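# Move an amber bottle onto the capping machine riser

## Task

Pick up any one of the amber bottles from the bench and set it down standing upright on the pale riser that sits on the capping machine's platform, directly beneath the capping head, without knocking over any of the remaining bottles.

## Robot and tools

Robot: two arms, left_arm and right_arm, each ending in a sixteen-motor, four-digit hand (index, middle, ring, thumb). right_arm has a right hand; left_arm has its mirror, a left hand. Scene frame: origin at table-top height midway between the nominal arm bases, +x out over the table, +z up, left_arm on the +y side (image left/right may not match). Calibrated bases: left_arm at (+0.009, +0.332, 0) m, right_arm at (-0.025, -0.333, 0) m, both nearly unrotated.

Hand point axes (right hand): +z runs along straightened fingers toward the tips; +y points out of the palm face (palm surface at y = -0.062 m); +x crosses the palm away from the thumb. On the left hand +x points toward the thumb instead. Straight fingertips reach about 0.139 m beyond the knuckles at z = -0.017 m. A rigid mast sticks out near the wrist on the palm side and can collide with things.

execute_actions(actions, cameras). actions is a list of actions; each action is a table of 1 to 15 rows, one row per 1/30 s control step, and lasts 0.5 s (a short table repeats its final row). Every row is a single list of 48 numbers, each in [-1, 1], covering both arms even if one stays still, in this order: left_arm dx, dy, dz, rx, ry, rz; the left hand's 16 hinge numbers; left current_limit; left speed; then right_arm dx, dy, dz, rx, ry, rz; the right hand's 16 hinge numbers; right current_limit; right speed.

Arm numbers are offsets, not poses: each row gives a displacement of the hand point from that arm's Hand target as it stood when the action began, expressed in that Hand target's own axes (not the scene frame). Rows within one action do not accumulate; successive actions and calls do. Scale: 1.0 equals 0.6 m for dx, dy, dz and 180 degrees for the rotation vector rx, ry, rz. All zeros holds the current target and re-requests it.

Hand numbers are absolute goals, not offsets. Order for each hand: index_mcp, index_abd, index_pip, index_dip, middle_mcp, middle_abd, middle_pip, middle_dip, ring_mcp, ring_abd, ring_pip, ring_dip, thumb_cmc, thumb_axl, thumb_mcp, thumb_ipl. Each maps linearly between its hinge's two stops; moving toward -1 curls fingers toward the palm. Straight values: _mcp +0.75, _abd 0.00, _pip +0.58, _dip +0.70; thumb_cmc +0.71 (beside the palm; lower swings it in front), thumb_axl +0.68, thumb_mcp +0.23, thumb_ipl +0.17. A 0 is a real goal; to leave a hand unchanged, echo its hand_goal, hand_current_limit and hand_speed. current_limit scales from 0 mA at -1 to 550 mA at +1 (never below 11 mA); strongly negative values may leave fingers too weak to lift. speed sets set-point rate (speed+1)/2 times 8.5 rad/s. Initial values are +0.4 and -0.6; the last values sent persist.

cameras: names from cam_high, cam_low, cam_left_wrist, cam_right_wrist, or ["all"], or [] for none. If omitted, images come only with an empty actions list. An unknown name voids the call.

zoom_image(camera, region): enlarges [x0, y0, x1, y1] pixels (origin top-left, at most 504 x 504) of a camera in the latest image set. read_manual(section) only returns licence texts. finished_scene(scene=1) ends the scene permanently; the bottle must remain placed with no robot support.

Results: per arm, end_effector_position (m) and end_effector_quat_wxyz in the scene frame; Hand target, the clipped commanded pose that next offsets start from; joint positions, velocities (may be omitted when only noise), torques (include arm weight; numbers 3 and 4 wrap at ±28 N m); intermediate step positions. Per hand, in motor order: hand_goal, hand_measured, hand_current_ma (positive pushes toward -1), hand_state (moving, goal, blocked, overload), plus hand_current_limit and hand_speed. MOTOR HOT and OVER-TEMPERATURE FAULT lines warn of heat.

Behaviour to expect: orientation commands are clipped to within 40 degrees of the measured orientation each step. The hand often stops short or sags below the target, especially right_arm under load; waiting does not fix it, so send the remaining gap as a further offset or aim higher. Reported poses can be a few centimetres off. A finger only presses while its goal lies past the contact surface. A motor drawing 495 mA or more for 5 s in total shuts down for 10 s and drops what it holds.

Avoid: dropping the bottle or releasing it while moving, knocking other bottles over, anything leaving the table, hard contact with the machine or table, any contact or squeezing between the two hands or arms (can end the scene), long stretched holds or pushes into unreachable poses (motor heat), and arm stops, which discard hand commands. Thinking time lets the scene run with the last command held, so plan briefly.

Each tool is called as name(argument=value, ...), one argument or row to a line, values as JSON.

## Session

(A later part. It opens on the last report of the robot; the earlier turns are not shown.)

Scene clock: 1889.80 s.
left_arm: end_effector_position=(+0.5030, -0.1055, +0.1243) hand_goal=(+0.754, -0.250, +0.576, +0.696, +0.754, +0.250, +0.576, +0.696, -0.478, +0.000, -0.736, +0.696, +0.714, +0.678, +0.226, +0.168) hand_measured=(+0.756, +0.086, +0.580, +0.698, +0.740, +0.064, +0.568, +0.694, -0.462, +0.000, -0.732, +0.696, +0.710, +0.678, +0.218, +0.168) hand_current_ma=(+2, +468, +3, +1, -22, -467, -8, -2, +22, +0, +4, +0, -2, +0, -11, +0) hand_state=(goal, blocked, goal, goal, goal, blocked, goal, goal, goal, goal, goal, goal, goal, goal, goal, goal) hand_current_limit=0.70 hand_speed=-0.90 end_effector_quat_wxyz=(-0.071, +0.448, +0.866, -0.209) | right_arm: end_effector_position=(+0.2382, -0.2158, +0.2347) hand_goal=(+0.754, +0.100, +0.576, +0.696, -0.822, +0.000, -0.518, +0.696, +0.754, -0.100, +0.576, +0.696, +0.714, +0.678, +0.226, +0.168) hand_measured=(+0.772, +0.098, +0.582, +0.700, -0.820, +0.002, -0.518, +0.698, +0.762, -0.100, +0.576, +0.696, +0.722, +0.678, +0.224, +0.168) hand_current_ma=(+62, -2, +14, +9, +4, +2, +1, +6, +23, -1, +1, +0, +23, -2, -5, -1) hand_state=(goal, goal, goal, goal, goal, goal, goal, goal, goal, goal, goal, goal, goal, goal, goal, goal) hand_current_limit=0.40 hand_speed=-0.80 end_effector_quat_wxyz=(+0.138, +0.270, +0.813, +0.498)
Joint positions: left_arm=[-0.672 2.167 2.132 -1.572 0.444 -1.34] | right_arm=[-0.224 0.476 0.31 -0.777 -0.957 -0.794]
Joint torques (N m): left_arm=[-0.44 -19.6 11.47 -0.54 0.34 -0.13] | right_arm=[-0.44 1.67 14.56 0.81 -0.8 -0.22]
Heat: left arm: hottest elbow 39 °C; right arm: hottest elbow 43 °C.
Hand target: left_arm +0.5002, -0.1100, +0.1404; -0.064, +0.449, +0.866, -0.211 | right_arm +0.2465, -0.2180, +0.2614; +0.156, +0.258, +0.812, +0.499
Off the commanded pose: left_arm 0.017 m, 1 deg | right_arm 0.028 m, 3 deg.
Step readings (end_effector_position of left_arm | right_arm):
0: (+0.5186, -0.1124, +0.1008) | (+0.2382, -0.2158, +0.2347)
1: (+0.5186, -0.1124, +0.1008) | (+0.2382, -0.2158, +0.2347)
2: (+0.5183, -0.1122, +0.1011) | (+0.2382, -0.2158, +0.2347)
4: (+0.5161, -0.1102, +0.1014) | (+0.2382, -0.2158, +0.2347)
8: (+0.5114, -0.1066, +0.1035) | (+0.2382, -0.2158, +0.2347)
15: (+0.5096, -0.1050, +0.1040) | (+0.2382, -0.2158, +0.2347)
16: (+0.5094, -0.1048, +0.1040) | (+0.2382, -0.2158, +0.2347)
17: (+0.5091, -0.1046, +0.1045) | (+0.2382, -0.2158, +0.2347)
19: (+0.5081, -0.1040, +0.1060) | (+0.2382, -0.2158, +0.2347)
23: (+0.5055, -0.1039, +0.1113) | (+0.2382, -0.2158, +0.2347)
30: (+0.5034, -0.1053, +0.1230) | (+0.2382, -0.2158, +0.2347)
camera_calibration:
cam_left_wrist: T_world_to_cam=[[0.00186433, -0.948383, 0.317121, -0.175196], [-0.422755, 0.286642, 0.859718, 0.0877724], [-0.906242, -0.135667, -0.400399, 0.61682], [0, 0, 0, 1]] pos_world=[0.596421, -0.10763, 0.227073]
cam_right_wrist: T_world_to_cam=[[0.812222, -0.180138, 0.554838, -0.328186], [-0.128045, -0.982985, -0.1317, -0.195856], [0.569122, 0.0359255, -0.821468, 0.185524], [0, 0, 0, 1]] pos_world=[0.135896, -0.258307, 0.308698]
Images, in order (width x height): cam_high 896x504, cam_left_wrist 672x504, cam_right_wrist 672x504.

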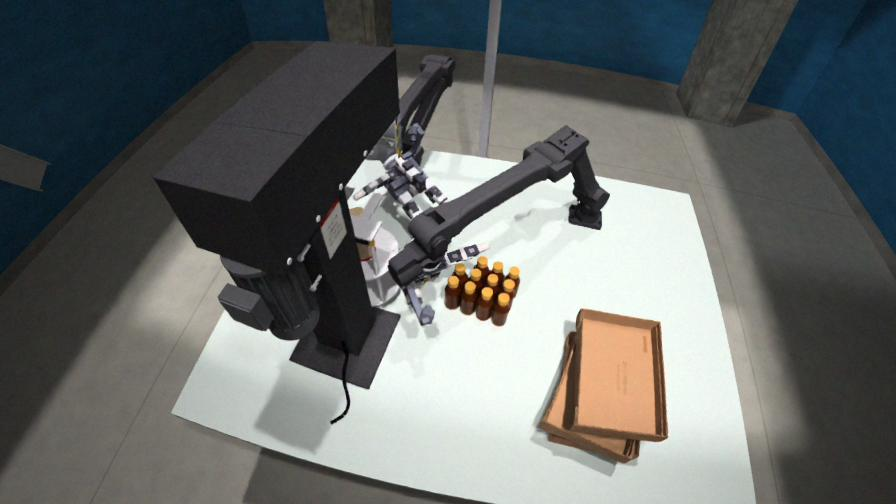

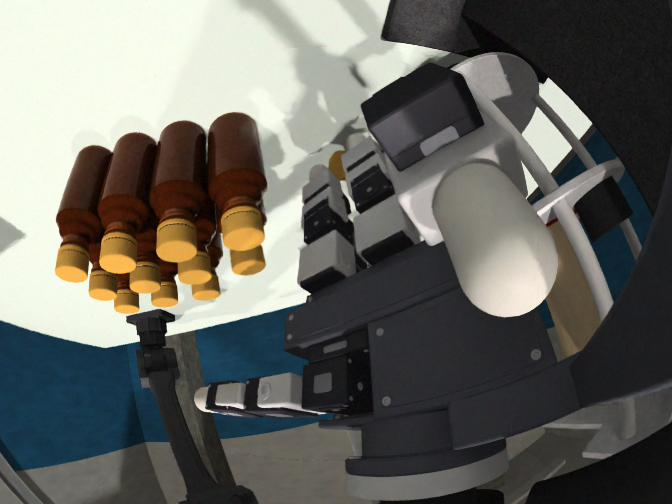

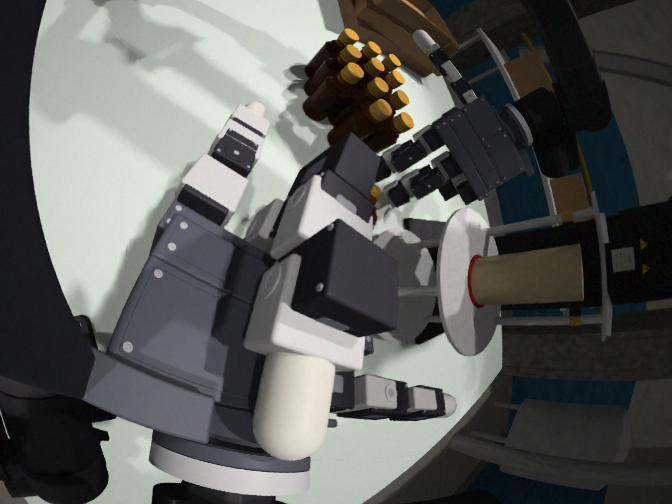

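execute_actions(
  actions=[
    [[0.0217,-0.0393,-0.0297,0,0,0,0.754,-0.25,0.576,0.696,0.754,0.25,0.576,0.696,-0.479,0,-0.737,0.696,0.714,0.678,0.226,0.168,0.75,-0.9,0,0,0,0,0,0,0.754,0.1,0.576,0.696,-0.822,0,-0.518,0.696,0.754,-0.1,0.576,0.696,0.714,0.678,0.226,0.168,0.4,-0.8]],
  ],
  cameras=["cam_left_wrist", "cam_right_wrist"],
)

zoom_image(
  camera="cam_left_wrist",
  region=[290, 110, 410, 210],
)

zoom_image(
  camera="cam_right_wrist",
  region=[340, 150, 460, 260],
)

Scene clock: 1898.70 s.
left_arm: end_effector_position=(+0.4855, -0.1066, +0.1606) hand_goal=(+0.754, -0.250, +0.576, +0.696, +0.754, +0.250, +0.576, +0.696, -0.478, +0.000, -0.736, +0.696, +0.714, +0.678, +0.226, +0.168) hand_measured=(+0.760, +0.086, +0.580, +0.698, +0.732, +0.074, +0.564, +0.690, -0.462, +0.000, -0.732, +0.696, +0.710, +0.678, +0.218, +0.168) hand_current_ma=(+5, +481, +3, +1, -39, -481, -17, -5, +22, +0, +4, +0, -2, +0, -11, +0) hand_state=(goal, blocked, goal, goal, blocked, blocked, goal, goal, goal, goal, goal, goal, goal, goal, goal, goal) hand_current_limit=0.75 hand_speed=-0.90 end_effector_quat_wxyz=(-0.060, +0.453, +0.864, -0.212) | right_arm: end_effector_position=(+0.2382, -0.2158, +0.2347) hand_goal=(+0.754, +0.100, +0.576, +0.696, -0.822, +0.000, -0.518, +0.696, +0.754, -0.100, +0.576, +0.696, +0.714, +0.678, +0.226, +0.168) hand_measured=(+0.772, +0.098, +0.582, +0.700, -0.820, +0.002, -0.518, +0.698, +0.762, -0.100, +0.576, +0.696, +0.722, +0.678, +0.224, +0.168) hand_current_ma=(+62, -2, +14, +9, +4, +2, +1, +6, +23, -1, +1, +0, +23, -2, -5, -1) hand_state=(goal, goal, goal, goal, goal, goal, goal, goal, goal, goal, goal, goal, goal, goal, goal, goal) hand_current_limit=0.40 hand_speed=-0.80 end_effector_quat_wxyz=(+0.138, +0.270, +0.813, +0.498)
Joint positions: left_arm=[-0.691 2.098 2.112 -1.589 0.444 -1.354] | right_arm=[-0.224 0.476 0.31 -0.777 -0.957 -0.794]
Joint torques (N m): left_arm=[0.62 -18.43 10.17 -0.64 0.37 -0.13] | right_arm=[-0.56 1.61 14.57 0.81 -0.81 -0.22]
Heat: left arm: hottest elbow 40 °C; right arm: hottest elbow 43 °C.
Hand target: left_arm +0.4801, -0.1060, +0.1653; -0.064, +0.449, +0.866, -0.211 | right_arm +0.2465, -0.2180, +0.2614; +0.156, +0.258, +0.812, +0.499
Off the commanded pose: left_arm 0.007 m, 1 deg | right_arm 0.028 m, 3 deg.
Step readings (end_effector_position of left_arm | right_arm):
0: (+0.5030, -0.1055, +0.1243) | (+0.2382, -0.2158, +0.2347)
1: (+0.5030, -0.1055, +0.1243) | (+0.2382, -0.2158, +0.2347)
2: (+0.5025, -0.1058, +0.1253) | (+0.2382, -0.2158, +0.2347)
4: (+0.4996, -0.1051, +0.1272) | (+0.2382, -0.2158, +0.2347)
8: (+0.4924, -0.1030, +0.1382) | (+0.2382, -0.2158, +0.2347)
15: (+0.4865, -0.1060, +0.1596) | (+0.2382, -0.2158, +0.2347)
camera_calibration:
cam_left_wrist: T_world_to_cam=[[-0.0107481, -0.943052, 0.332472, -0.183475], [-0.437194, 0.303459, 0.846625, 0.0603444], [-0.899303, -0.136255, -0.415558, 0.614358], [0, 0, 0, 1]] pos_world=[0.576904, -0.107629, 0.265212]
cam_right_wrist: T_world_to_cam=[[0.812222, -0.180138, 0.554838, -0.328186], [-0.128045, -0.982985, -0.1317, -0.195856], [0.569122, 0.0359255, -0.821468, 0.185524], [0, 0, 0, 1]] pos_world=[0.135896, -0.258307, 0.308698]
Images, in order (width x height): cam_left_wrist 672x504, cam_right_wrist 672x504.

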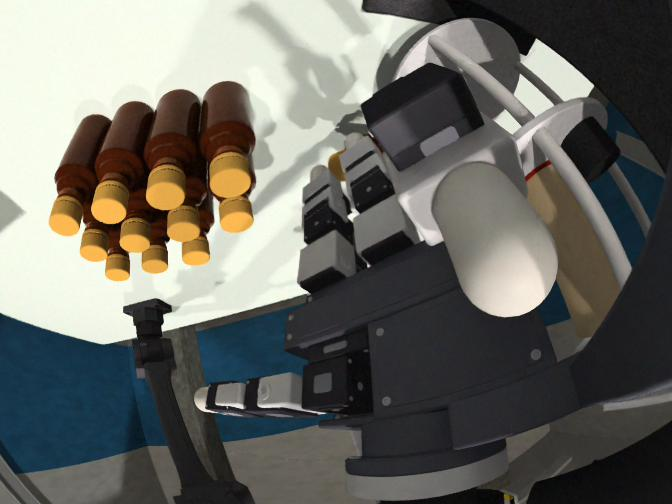

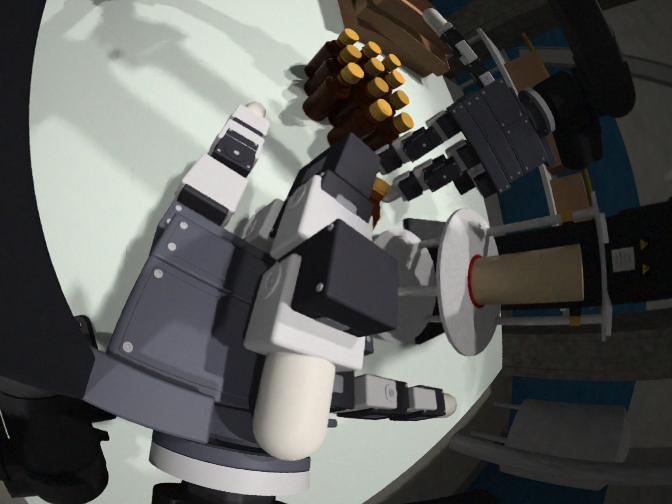

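Scaled by 4.200 from the camera's 672x504 image, which has a finer 960x720 frame.

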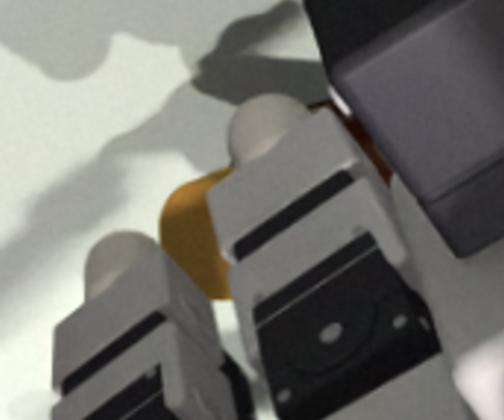

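Scaled by 4.200 from the camera's 672x504 image, which has a finer 960x720 frame.

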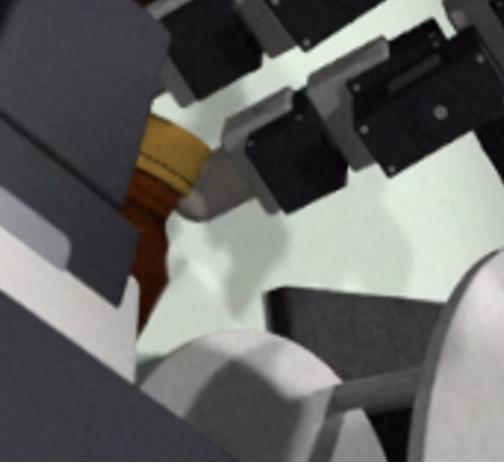

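execute_actions(
  actions=[
    [[0.0252,-0.0408,-0.0287,0,0,0,0.754,-0.25,0.576,0.696,0.754,0.25,0.576,0.696,-0.479,0,-0.737,0.696,0.714,0.678,0.226,0.168,0.75,-0.9,0.0005,0.1039,-0.0527,0,0,0,0.754,0.1,0.576,0.696,-0.822,0,-0.518,0.696,0.754,-0.1,0.576,0.696,0.714,0.678,0.226,0.168,0.4,-0.8]],
    [[0.0222,-0.0372,-0.0252,0,0,0,0.754,-0.25,0.576,0.696,0.754,0.25,0.576,0.696,-0.479,0,-0.737,0.696,0.714,0.678,0.226,0.168,0.75,-0.9,0.0005,0.1039,-0.0527,0,0,0,0.754,0.1,0.576,0.696,-0.822,0,-0.518,0.696,0.754,-0.1,0.576,0.696,0.714,0.678,0.226,0.168,0.4,-0.8]],
  ],
  cameras=["all"],
)

zoom_image(
  camera="cam_left_wrist",
  region=[290, 110, 410, 210],
)

zoom_image(
  camera="cam_right_wrist",
  region=[300, 120, 460, 260],
)

zoom_image(
  camera="cam_high",
  region=[360, 210, 480, 330],
)

Scene clock: 1910.70 s.
left_arm: end_effector_position=(+0.4448, -0.0972, +0.2074) hand_goal=(+0.754, -0.250, +0.576, +0.696, +0.754, +0.250, +0.576, +0.696, -0.478, +0.000, -0.736, +0.696, +0.714, +0.678, +0.226, +0.168) hand_measured=(+0.758, -0.028, +0.580, +0.698, +0.732, +0.178, +0.562, +0.690, -0.462, +0.000, -0.732, +0.696, +0.710, +0.678, +0.218, +0.168) hand_current_ma=(+3, +481, +2, +1, -38, -155, -17, -5, +22, +0, +4, +0, -2, +0, -11, +0) hand_state=(goal, blocked, goal, goal, blocked, blocked, goal, goal, goal, goal, goal, goal, goal, goal, goal, goal) hand_current_limit=0.75 hand_speed=-0.90 end_effector_quat_wxyz=(-0.060, +0.452, +0.865, -0.211) | right_arm: end_effector_position=(+0.2460, -0.2173, +0.3779) hand_goal=(+0.754, +0.100, +0.576, +0.696, -0.822, +0.000, -0.518, +0.696, +0.754, -0.100, +0.576, +0.696, +0.714, +0.678, +0.226, +0.168) hand_measured=(+0.772, +0.098, +0.582, +0.700, -0.820, +0.002, -0.518, +0.698, +0.762, -0.100, +0.576, +0.696, +0.724, +0.678, +0.224, +0.168) hand_current_ma=(+61, -2, +14, +9, +3, +2, +0, +6, +24, -1, +1, +0, +30, -2, -5, -1) hand_state=(goal, goal, goal, goal, goal, goal, goal, goal, goal, goal, goal, goal, goal, goal, goal, goal) hand_current_limit=0.40 hand_speed=-0.80 end_effector_quat_wxyz=(+0.139, +0.270, +0.811, +0.500)
Joint positions: left_arm=[-0.725 1.981 2.047 -1.624 0.443 -1.395] | right_arm=[-0.224 0.511 0.691 -1.116 -0.961 -0.789]
Joint torques (N m): left_arm=[0.21 -17.79 10.02 -0.43 0.41 -0.13] | right_arm=[-0.38 0.97 13.93 0.83 -0.61 -0.22]
Heat: left arm: hottest elbow 40 °C; right arm: hottest elbow 44 °C.
Hand target: left_arm +0.4381, -0.0968, +0.2120; -0.064, +0.449, +0.866, -0.211 | right_arm +0.2465, -0.2178, +0.4012; +0.156, +0.258, +0.812, +0.499
Off the commanded pose: left_arm 0.008 m, 1 deg | right_arm 0.023 m, 2 deg.
Step readings (end_effector_position of left_arm | right_arm):
0: (+0.4855, -0.1066, +0.1606) | (+0.2382, -0.2158, +0.2347)
1: (+0.4854, -0.1066, +0.1606) | (+0.2383, -0.2158, +0.2354)
2: (+0.4845, -0.1057, +0.1603) | (+0.2382, -0.2158, +0.2369)
4: (+0.4809, -0.1031, +0.1609) | (+0.2384, -0.2160, +0.2479)
8: (+0.4725, -0.0989, +0.1670) | (+0.2401, -0.2164, +0.2899)
15: (+0.4653, -0.1017, +0.1831) | (+0.2410, -0.2165, +0.3120)
16: (+0.4646, -0.1020, +0.1843) | (+0.2412, -0.2165, +0.3109)
17: (+0.4631, -0.1020, +0.1850) | (+0.2411, -0.2165, +0.3115)
19: (+0.4591, -0.1007, +0.1865) | (+0.2404, -0.2164, +0.3206)
23: (+0.4510, -0.0975, +0.1931) | (+0.2390, -0.2162, +0.3623)
30: (+0.4451, -0.0976, +0.2053) | (+0.2416, -0.2166, +0.3837)
camera_calibration:
cam_left_wrist: T_world_to_cam=[[-0.00786149, -0.943454, 0.33141, -0.191635], [-0.43778, 0.301219, 0.847122, 0.0000812715], [-0.899048, -0.138425, -0.415393, 0.598159], [0, 0, 0, 1]] pos_world=[0.536303, -0.098023, 0.311912]
cam_right_wrist: T_world_to_cam=[[0.810496, -0.182754, 0.556504, -0.414996], [-0.127875, -0.98237, -0.136369, -0.175699], [0.571615, 0.0393637, -0.819577, 0.298228], [0, 0, 0, 1]] pos_world=[0.143414, -0.260183, 0.451408]

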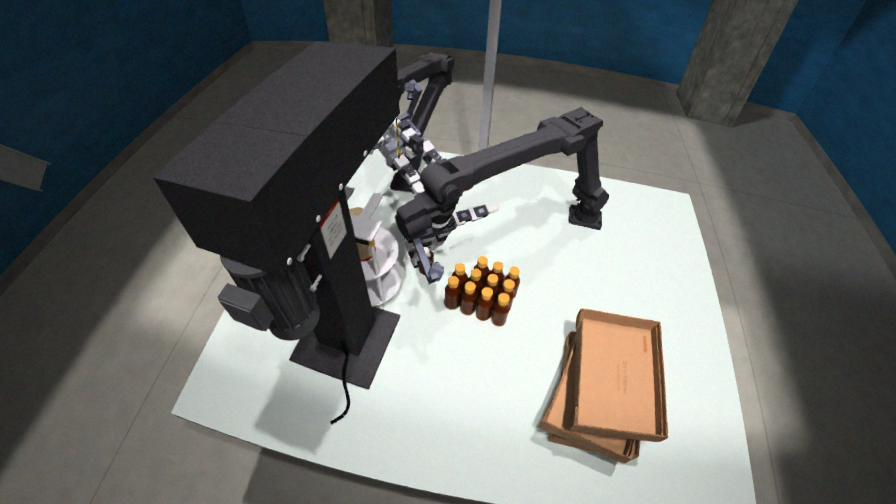

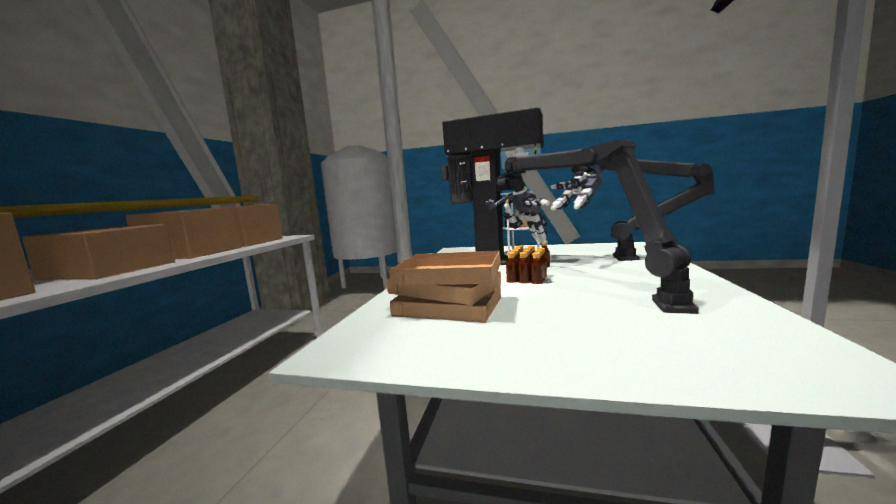

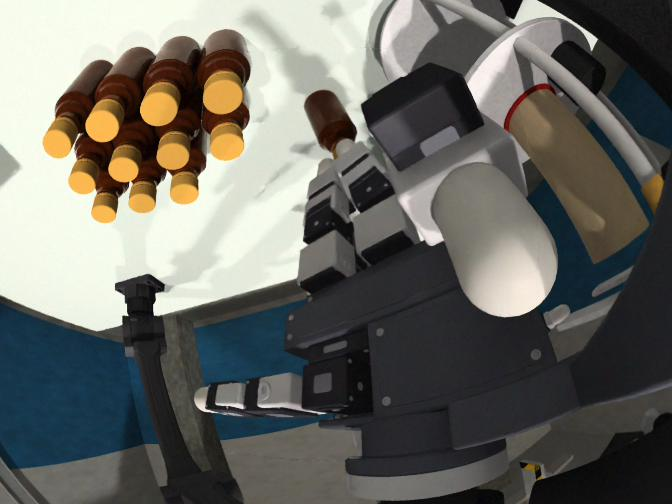

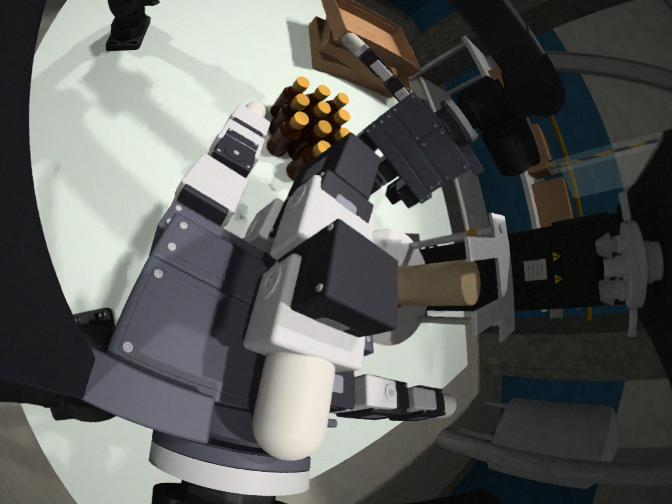

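Scaled by 4.200 from the camera's 672x504 image, which has a finer 960x720 frame.

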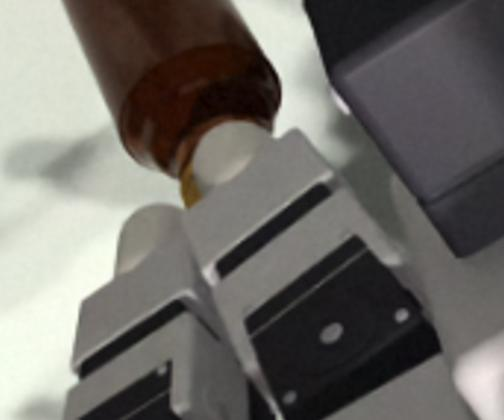

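Scaled by 3.150 from the camera's 672x504 image, which has a finer 960x720 frame.

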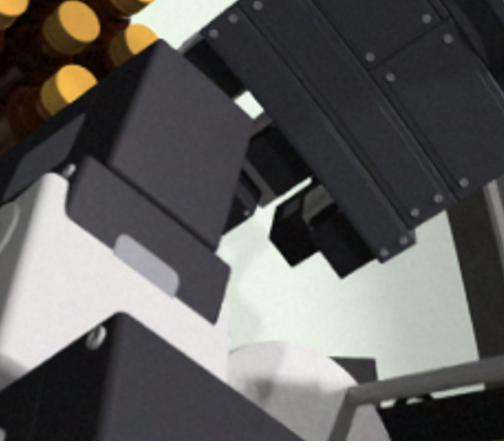

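Scaled by 4.200 from the camera's 896x504 image, which has a finer 1280x720 frame.

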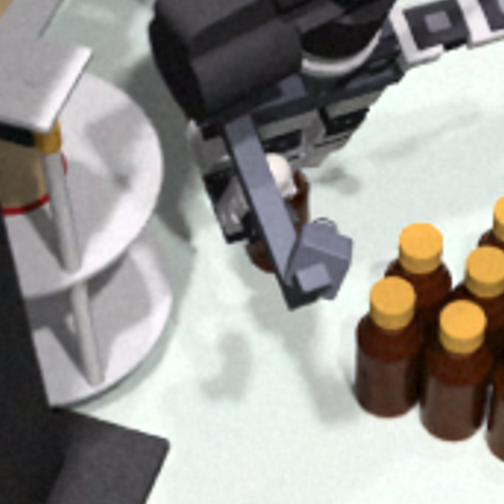

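zoom_image(
  camera="cam_low",
  region=[480, 180, 580, 290],
)

zoom_image(
  camera="cam_high",
  region=[400, 230, 460, 290],
)

zoom_image(
  camera="cam_left_wrist",
  region=[280, 70, 380, 200],
)

Scaled by 4.582 from the camera's 896x504 image, which has a finer 1280x720 frame.

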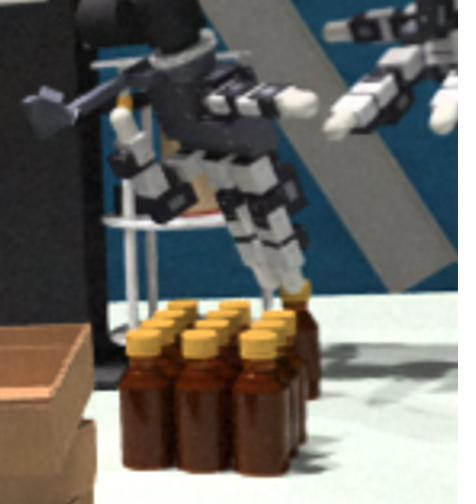

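Scaled by 8.400 from the camera's 896x504 image, which has a finer 1280x720 frame.

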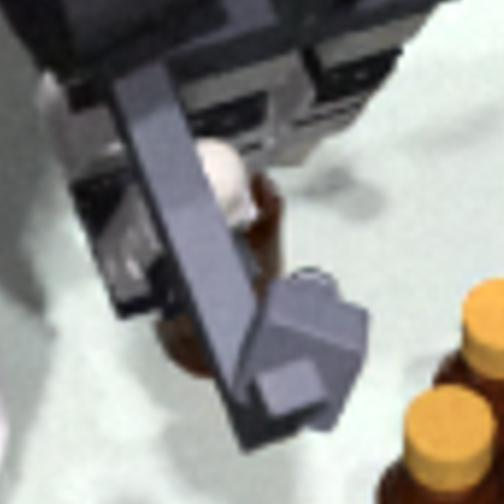

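Scaled by 3.877 from the camera's 672x504 image, which has a finer 960x720 frame.

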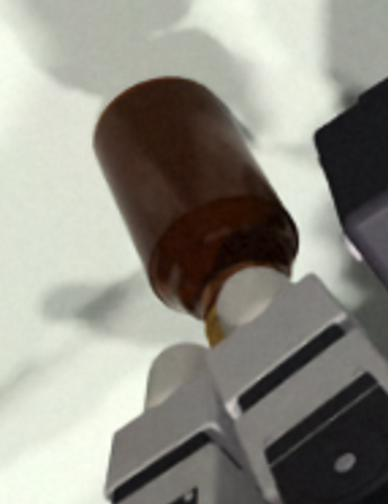

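zoom_image(
  camera="cam_low",
  region=[525, 225, 565, 275],
)

execute_actions(
  actions=[],
  cameras=["cam_left_wrist"],
)

zoom_image(
  camera="cam_left_wrist",
  region=[300, 80, 380, 180],
)

Scaled by 10.080 from the camera's 896x504 image, which has a finer 1280x720 frame.

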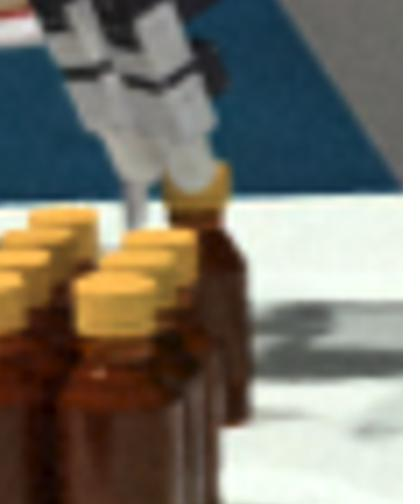

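Scene clock: 1936.17 s.
left_arm: end_effector_position=(+0.4448, -0.0972, +0.2074) hand_goal=(+0.754, -0.250, +0.576, +0.696, +0.754, +0.250, +0.576, +0.696, -0.478, +0.000, -0.736, +0.696, +0.714, +0.678, +0.226, +0.168) hand_measured=(+0.758, -0.028, +0.580, +0.698, +0.732, +0.178, +0.562, +0.690, -0.462, +0.000, -0.732, +0.696, +0.710, +0.678, +0.218, +0.168) hand_current_ma=(+3, +481, +2, +1, -38, -155, -17, -5, +22, +0, +4, +0, -2, +0, -11, +0) hand_state=(goal, blocked, goal, goal, blocked, blocked, goal, goal, goal, goal, goal, goal, goal, goal, goal, goal) hand_current_limit=0.75 hand_speed=-0.90 end_effector_quat_wxyz=(-0.060, +0.452, +0.865, -0.211) | right_arm: end_effector_position=(+0.2459, -0.2173, +0.3779) hand_goal=(+0.754, +0.100, +0.576, +0.696, -0.822, +0.000, -0.518, +0.696, +0.754, -0.100, +0.576, +0.696, +0.714, +0.678, +0.226, +0.168) hand_measured=(+0.772, +0.098, +0.582, +0.700, -0.820, +0.002, -0.518, +0.698, +0.762, -0.100, +0.576, +0.696, +0.724, +0.678, +0.224, +0.168) hand_current_ma=(+61, -2, +14, +9, +3, +2, +0, +6, +24, -1, +1, +0, +30, -2, -5, -1) hand_state=(goal, goal, goal, goal, goal, goal, goal, goal, goal, goal, goal, goal, goal, goal, goal, goal) hand_current_limit=0.40 hand_speed=-0.80 end_effector_quat_wxyz=(+0.139, +0.270, +0.811, +0.500)
Joint positions: left_arm=[-0.725 1.981 2.047 -1.624 0.443 -1.395] | right_arm=[-0.224 0.511 0.691 -1.116 -0.961 -0.789]
Joint velocities: within noise
Joint torques (N m): left_arm=[0.21 -17.61 9.94 -0.47 0.43 -0.18] | right_arm=[-0.38 1.03 13.9 0.8 -0.62 -0.22]
Heat: left arm: hottest elbow 42 °C; right arm: hottest elbow 43 °C.
Hand target: left_arm +0.4381, -0.0969, +0.2120; -0.064, +0.449, +0.866, -0.211 | right_arm +0.2465, -0.2179, +0.4012; +0.156, +0.258, +0.812, +0.499
Off the commanded pose: left_arm 0.008 m, 1 deg | right_arm 0.023 m, 2 deg.
camera_calibration:
cam_left_wrist: T_world_to_cam=[[-0.00786149, -0.943454, 0.33141, -0.191635], [-0.43778, 0.301219, 0.847122, 0.0000812715], [-0.899048, -0.138425, -0.415393, 0.598159], [0, 0, 0, 1]] pos_world=[0.536303, -0.098023, 0.311912]
Images, in order (width x height): cam_left_wrist 672x504.

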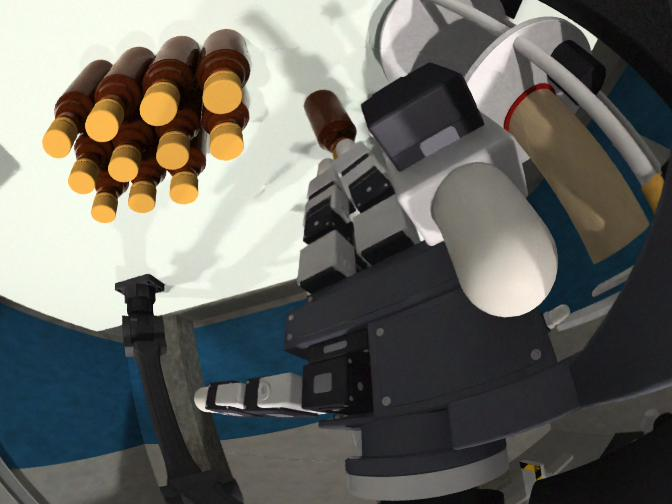

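Scaled by 5.040 from the camera's 672x504 image, which has a finer 960x720 frame.

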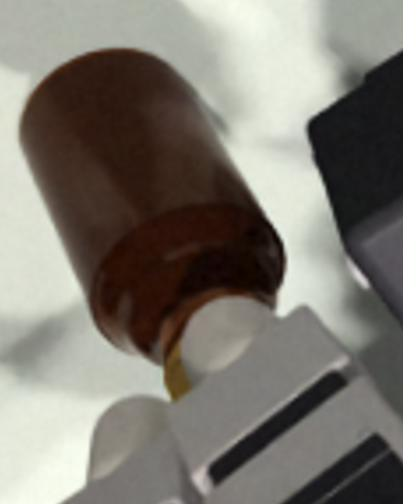

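execute_actions(
  actions=[
    [[0,0,0,0,0,0,0.754,0.06,0.576,0.696,0.754,0.06,0.576,0.696,-0.479,0,-0.737,0.696,0.714,0.678,0.226,0.168,0.5,-0.93,0,0,0,0,0,0,0.754,0.1,0.576,0.696,-0.822,0,-0.518,0.696,0.754,-0.1,0.576,0.696,0.714,0.678,0.226,0.168,0.4,-0.8]],
  ],
  cameras=["cam_left_wrist", "cam_low"],
)

zoom_image(
  camera="cam_left_wrist",
  region=[300, 80, 380, 180],
)

zoom_image(
  camera="cam_low",
  region=[525, 225, 565, 275],
)

Scene clock: 1962.10 s.
left_arm: end_effector_position=(+0.4445, -0.0969, +0.2074) hand_goal=(+0.754, +0.060, +0.576, +0.696, +0.754, +0.060, +0.576, +0.696, -0.478, +0.000, -0.736, +0.696, +0.714, +0.678, +0.226, +0.168) hand_measured=(+0.752, +0.056, +0.578, +0.698, +0.742, +0.062, +0.570, +0.692, -0.462, +0.000, -0.732, +0.696, +0.710, +0.678, +0.218, +0.168) hand_current_ma=(-2, -2, +1, +1, -16, +2, -5, -2, +22, +0, +4, +0, -2, +0, -11, +0) hand_state=(goal, goal, goal, goal, goal, goal, goal, goal, goal, goal, goal, goal, goal, goal, goal, goal) hand_current_limit=0.50 hand_speed=-0.93 end_effector_quat_wxyz=(-0.061, +0.452, +0.865, -0.211) | right_arm: end_effector_position=(+0.2459, -0.2173, +0.3779) hand_goal=(+0.754, +0.100, +0.576, +0.696, -0.822, +0.000, -0.518, +0.696, +0.754, -0.100, +0.576, +0.696, +0.714, +0.678, +0.226, +0.168) hand_measured=(+0.772, +0.098, +0.582, +0.700, -0.820, +0.002, -0.518, +0.698, +0.762, -0.100, +0.576, +0.696, +0.724, +0.678, +0.224, +0.168) hand_current_ma=(+61, -2, +14, +9, +3, +2, +0, +6, +24, -1, +1, +0, +30, -2, -5, -1) hand_state=(goal, goal, goal, goal, goal, goal, goal, goal, goal, goal, goal, goal, goal, goal, goal, goal) hand_current_limit=0.40 hand_speed=-0.80 end_effector_quat_wxyz=(+0.139, +0.269, +0.811, +0.500)
Joint positions: left_arm=[-0.725 1.981 2.047 -1.626 0.443 -1.395] | right_arm=[-0.224 0.511 0.691 -1.116 -0.961 -0.79]
Joint torques (N m): left_arm=[0.38 -17.38 9.88 -0.4 0.39 -0.14] | right_arm=[-0.21 0.97 13.94 0.77 -0.59 -0.23]
Heat: left arm: hottest elbow 42 °C; right arm: hottest elbow 43 °C.
Hand target: left_arm +0.4380, -0.0968, +0.2120; -0.064, +0.449, +0.866, -0.211 | right_arm +0.2465, -0.2179, +0.4012; +0.156, +0.258, +0.812, +0.499
Off the commanded pose: left_arm 0.008 m, 0 deg | right_arm 0.023 m, 2 deg.
Step readings (end_effector_position of left_arm | right_arm):
0: (+0.4448, -0.0972, +0.2074) | (+0.2459, -0.2173, +0.3779)
1: (+0.4448, -0.0972, +0.2074) | (+0.2459, -0.2173, +0.3779)
2: (+0.4448, -0.0972, +0.2074) | (+0.2459, -0.2173, +0.3779)
4: (+0.4448, -0.0972, +0.2074) | (+0.2459, -0.2173, +0.3779)
8: (+0.4448, -0.0972, +0.2074) | (+0.2459, -0.2173, +0.3779)
15: (+0.4445, -0.0969, +0.2074) | (+0.2459, -0.2173, +0.3779)
camera_calibration:
cam_left_wrist: T_world_to_cam=[[-0.00715906, -0.94387, 0.330238, -0.191466], [-0.436856, 0.300018, 0.848025, -0.000829721], [-0.899503, -0.138196, -0.414483, 0.598038], [0, 0, 0, 1]] pos_world=[0.536204, -0.0978236, 0.31181]
Images, in order (width x height): cam_low 896x504, cam_left_wrist 672x504.

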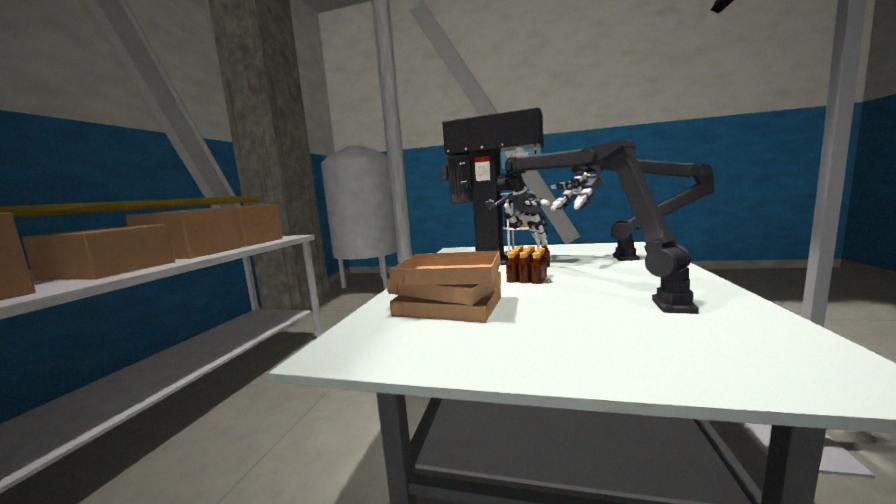

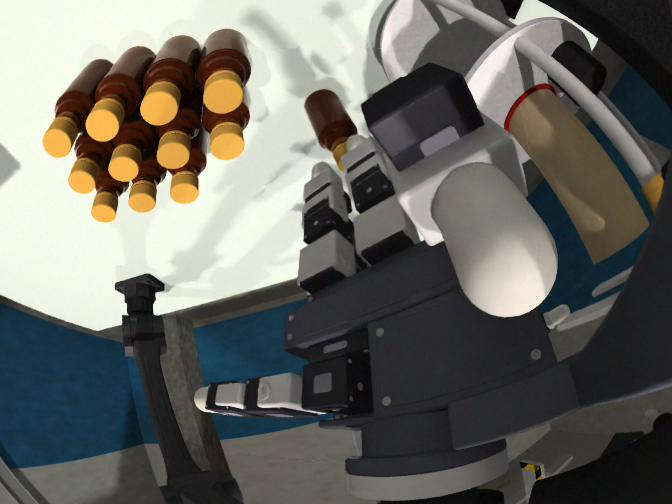

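Scaled by 5.040 from the camera's 672x504 image, which has a finer 960x720 frame.

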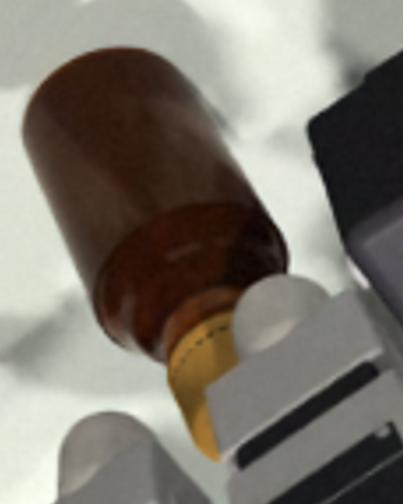

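Scaled by 10.080 from the camera's 896x504 image, which has a finer 1280x720 frame.

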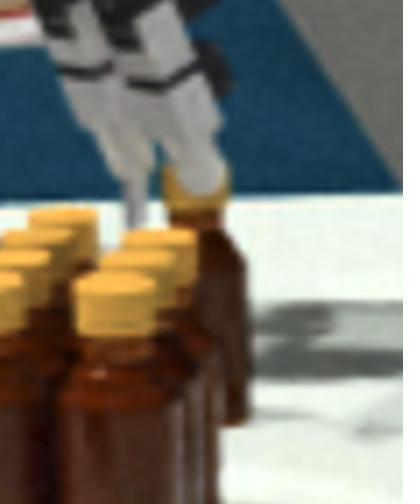

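execute_actions(
  actions=[
    [[-0.003,0.0147,-0.0075,0,0,0,0.754,0.1,0.576,0.696,0.754,0.0,0.576,0.696,-0.479,0,-0.737,0.696,0.714,0.678,0.226,0.168,0.5,-0.93,0,0,0,0,0,0,0.754,0.1,0.576,0.696,-0.822,0,-0.518,0.696,0.754,-0.1,0.576,0.696,0.714,0.678,0.226,0.168,0.4,-0.8],[-0.003,0.0147,-0.0075,0,0,0,0.754,0.1,0.576,0.696,0.754,0.0,0.576,0.696,-0.479,0,-0.737,0.696,0.714,0.678,0.226,0.168,0.5,-0.93,0,0,0,0,0,0,0.754,0.1,0.576,0.696,-0.822,0,-0.518,0.696,0.754,-0.1,0.576,0.696,0.714,0.678,0.226,0.168,0.4,-0.8],[-0.003,0.0147,-0.0075,0,0,0,0.754,0.1,0.576,0.696,0.754,0.0,0.576,0.696,-0.479,0,-0.737,0.696,0.714,0.678,0.226,0.168,0.5,-0.93,0,0,0,0,0,0,0.754,0.1,0.576,0.696,-0.822,0,-0.518,0.696,0.754,-0.1,0.576,0.696,0.714,0.678,0.226,0.168,0.4,-0.8],[-0.003,0.0147,-0.0075,0,0,0,0.754,0.1,0.576,0.696,0.754,0.0,0.576,0.696,-0.479,0,-0.737,0.696,0.714,0.678,0.226,0.168,0.5,-0.93,0,0,0,0,0,0,0.754,0.1,0.576,0.696,-0.822,0,-0.518,0.696,0.754,-0.1,0.576,0.696,0.714,0.678,0.226,0.168,0.4,-0.8],[-0.006,0.0293,-0.015,0,0,0,0.754,0.1,0.576,0.696,0.754,0.0,0.576,0.696,-0.479,0,-0.737,0.696,0.714,0.678,0.226,0.168,0.5,-0.93,0,0,0,0,0,0,0.754,0.1,0.576,0.696,-0.822,0,-0.518,0.696,0.754,-0.1,0.576,0.696,0.714,0.678,0.226,0.168,0.4,-0.8]],
    [[-0.0027,0.0202,-0.0222,0,0,0,0.754,0.1,0.576,0.696,0.754,0.0,0.576,0.696,-0.479,0,-0.737,0.696,0.714,0.678,0.226,0.168,0.5,-0.93,0,0,0,0,0,0,0.754,0.1,0.576,0.696,-0.822,0,-0.518,0.696,0.754,-0.1,0.576,0.696,0.714,0.678,0.226,0.168,0.4,-0.8]],
  ],
  cameras=["cam_left_wrist", "cam_low", "cam_high"],
)

zoom_image(
  camera="cam_left_wrist",
  region=[300, 60, 380, 180],
)

zoom_image(
  camera="cam_low",
  region=[515, 215, 565, 275],
)

Scene clock: 1975.77 s.
left_arm: end_effector_position=(+0.4605, -0.0736, +0.2167) hand_goal=(+0.754, +0.100, +0.576, +0.696, +0.754, +0.000, +0.576, +0.696, -0.478, +0.000, -0.736, +0.696, +0.714, +0.678, +0.226, +0.168) hand_measured=(+0.750, +0.096, +0.578, +0.698, +0.742, +0.004, +0.570, +0.692, -0.462, +0.000, -0.732, +0.696, +0.710, +0.678, +0.218, +0.168) hand_current_ma=(-3, -3, +1, +1, -15, +2, -5, -2, +22, +0, +4, +0, -2, +0, -11, +0) hand_state=(goal, goal, goal, goal, goal, goal, goal, goal, goal, goal, goal, goal, goal, goal, goal, goal) hand_current_limit=0.50 hand_speed=-0.93 end_effector_quat_wxyz=(-0.064, +0.444, +0.869, -0.210) | right_arm: end_effector_position=(+0.2459, -0.2173, +0.3779) hand_goal=(+0.754, +0.100, +0.576, +0.696, -0.822, +0.000, -0.518, +0.696, +0.754, -0.100, +0.576, +0.696, +0.714, +0.678, +0.226, +0.168) hand_measured=(+0.772, +0.098, +0.582, +0.700, -0.820, +0.002, -0.518, +0.698, +0.762, -0.100, +0.576, +0.696, +0.724, +0.678, +0.224, +0.168) hand_current_ma=(+61, -2, +14, +9, +3, +2, +0, +6, +24, -1, +1, +0, +30, -2, -5, -1) hand_state=(goal, goal, goal, goal, goal, goal, goal, goal, goal, goal, goal, goal, goal, goal, goal, goal) hand_current_limit=0.40 hand_speed=-0.80 end_effector_quat_wxyz=(+0.139, +0.269, +0.811, +0.500)
Joint positions: left_arm=[-0.68 1.981 2.071 -1.674 0.443 -1.363] | right_arm=[-0.224 0.511 0.691 -1.116 -0.961 -0.79]
Joint torques (N m): left_arm=[0.62 -15.09 13.86 -0.42 0.34 0.08] | right_arm=[-0.38 1.08 13.94 0.77 -0.59 -0.22]
Heat: left arm: hottest elbow 43 °C; right arm: hottest elbow 42 °C.
Hand target: left_arm +0.4701, -0.0791, +0.2200; -0.064, +0.449, +0.866, -0.211 | right_arm +0.2465, -0.2179, +0.4012; +0.156, +0.258, +0.812, +0.499
Off the commanded pose: left_arm 0.012 m, 1 deg | right_arm 0.023 m, 2 deg.
joint sent to its limit (left arm) — joint 4 (wrist pitch), lower limit. The joint targets still meet the commanded pose.
Step readings (end_effector_position of left_arm | right_arm):
0: (+0.4445, -0.0969, +0.2074) | (+0.2459, -0.2173, +0.3779)
1: (+0.4445, -0.0969, +0.2074) | (+0.2459, -0.2173, +0.3779)
2: (+0.4444, -0.0967, +0.2074) | (+0.2459, -0.2173, +0.3779)
4: (+0.4436, -0.0960, +0.2074) | (+0.2459, -0.2173, +0.3779)
8: (+0.4421, -0.0931, +0.2075) | (+0.2459, -0.2173, +0.3779)
15: (+0.4450, -0.0869, +0.2076) | (+0.2459, -0.2173, +0.3779)
16: (+0.4455, -0.0864, +0.2076) | (+0.2459, -0.2173, +0.3779)
17: (+0.4463, -0.0852, +0.2077) | (+0.2459, -0.2173, +0.3779)
19: (+0.4478, -0.0825, +0.2091) | (+0.2459, -0.2173, +0.3779)
23: (+0.4540, -0.0778, +0.2135) | (+0.2459, -0.2173, +0.3779)
30: (+0.4605, -0.0737, +0.2167) | (+0.2459, -0.2173, +0.3779)
camera_calibration:
cam_left_wrist: T_world_to_cam=[[0.010482, -0.946097, 0.323713, -0.179357], [-0.435351, 0.287121, 0.853247, -0.0115682], [-0.9002, -0.149873, -0.408875, 0.617706], [0, 0, 0, 1]] pos_world=[0.552902, -0.0737908, 0.320495]
Images, in order (width x height): cam_high 896x504, cam_low 896x504, cam_left_wrist 672x504.

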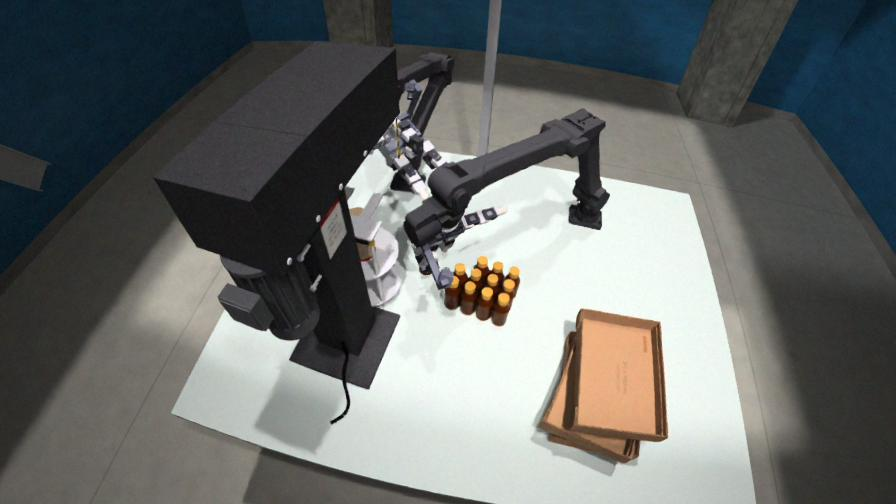

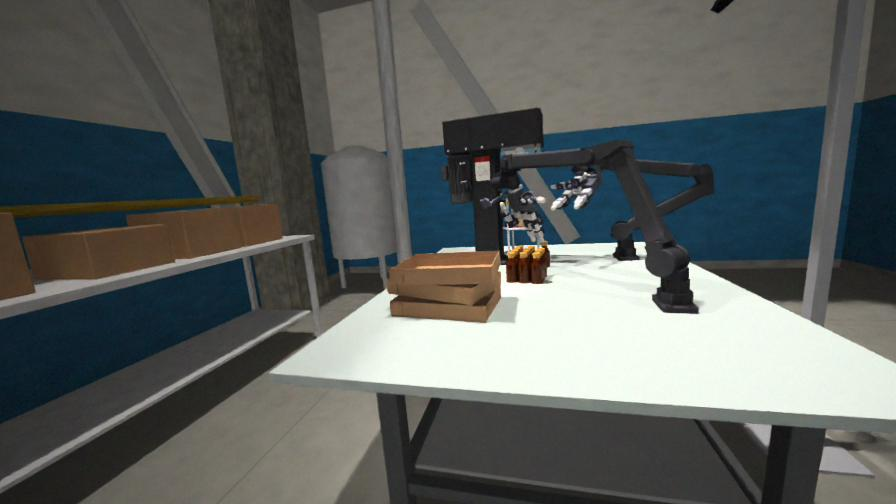

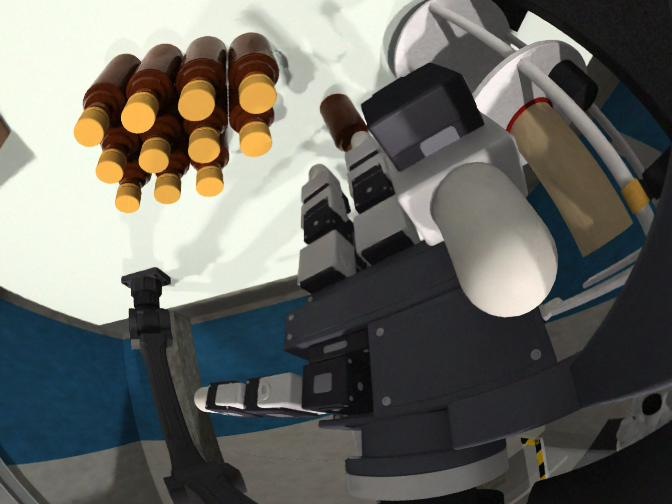

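Scaled by 4.200 from the camera's 672x504 image, which has a finer 960x720 frame.

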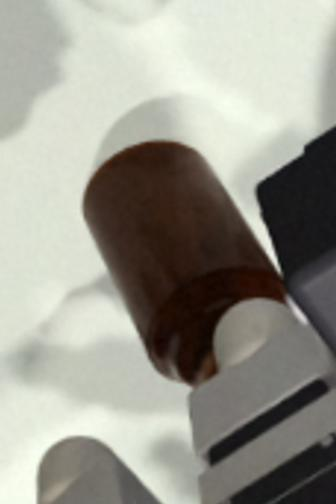

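Scaled by 8.400 from the camera's 896x504 image, which has a finer 1280x720 frame.

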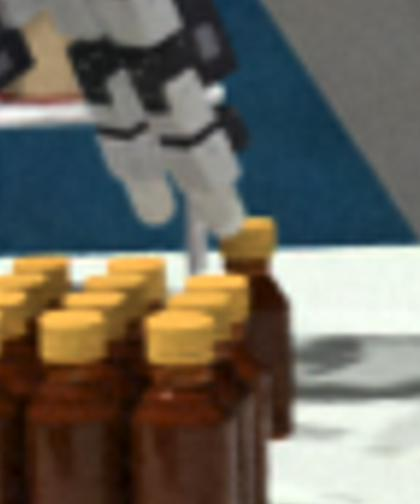

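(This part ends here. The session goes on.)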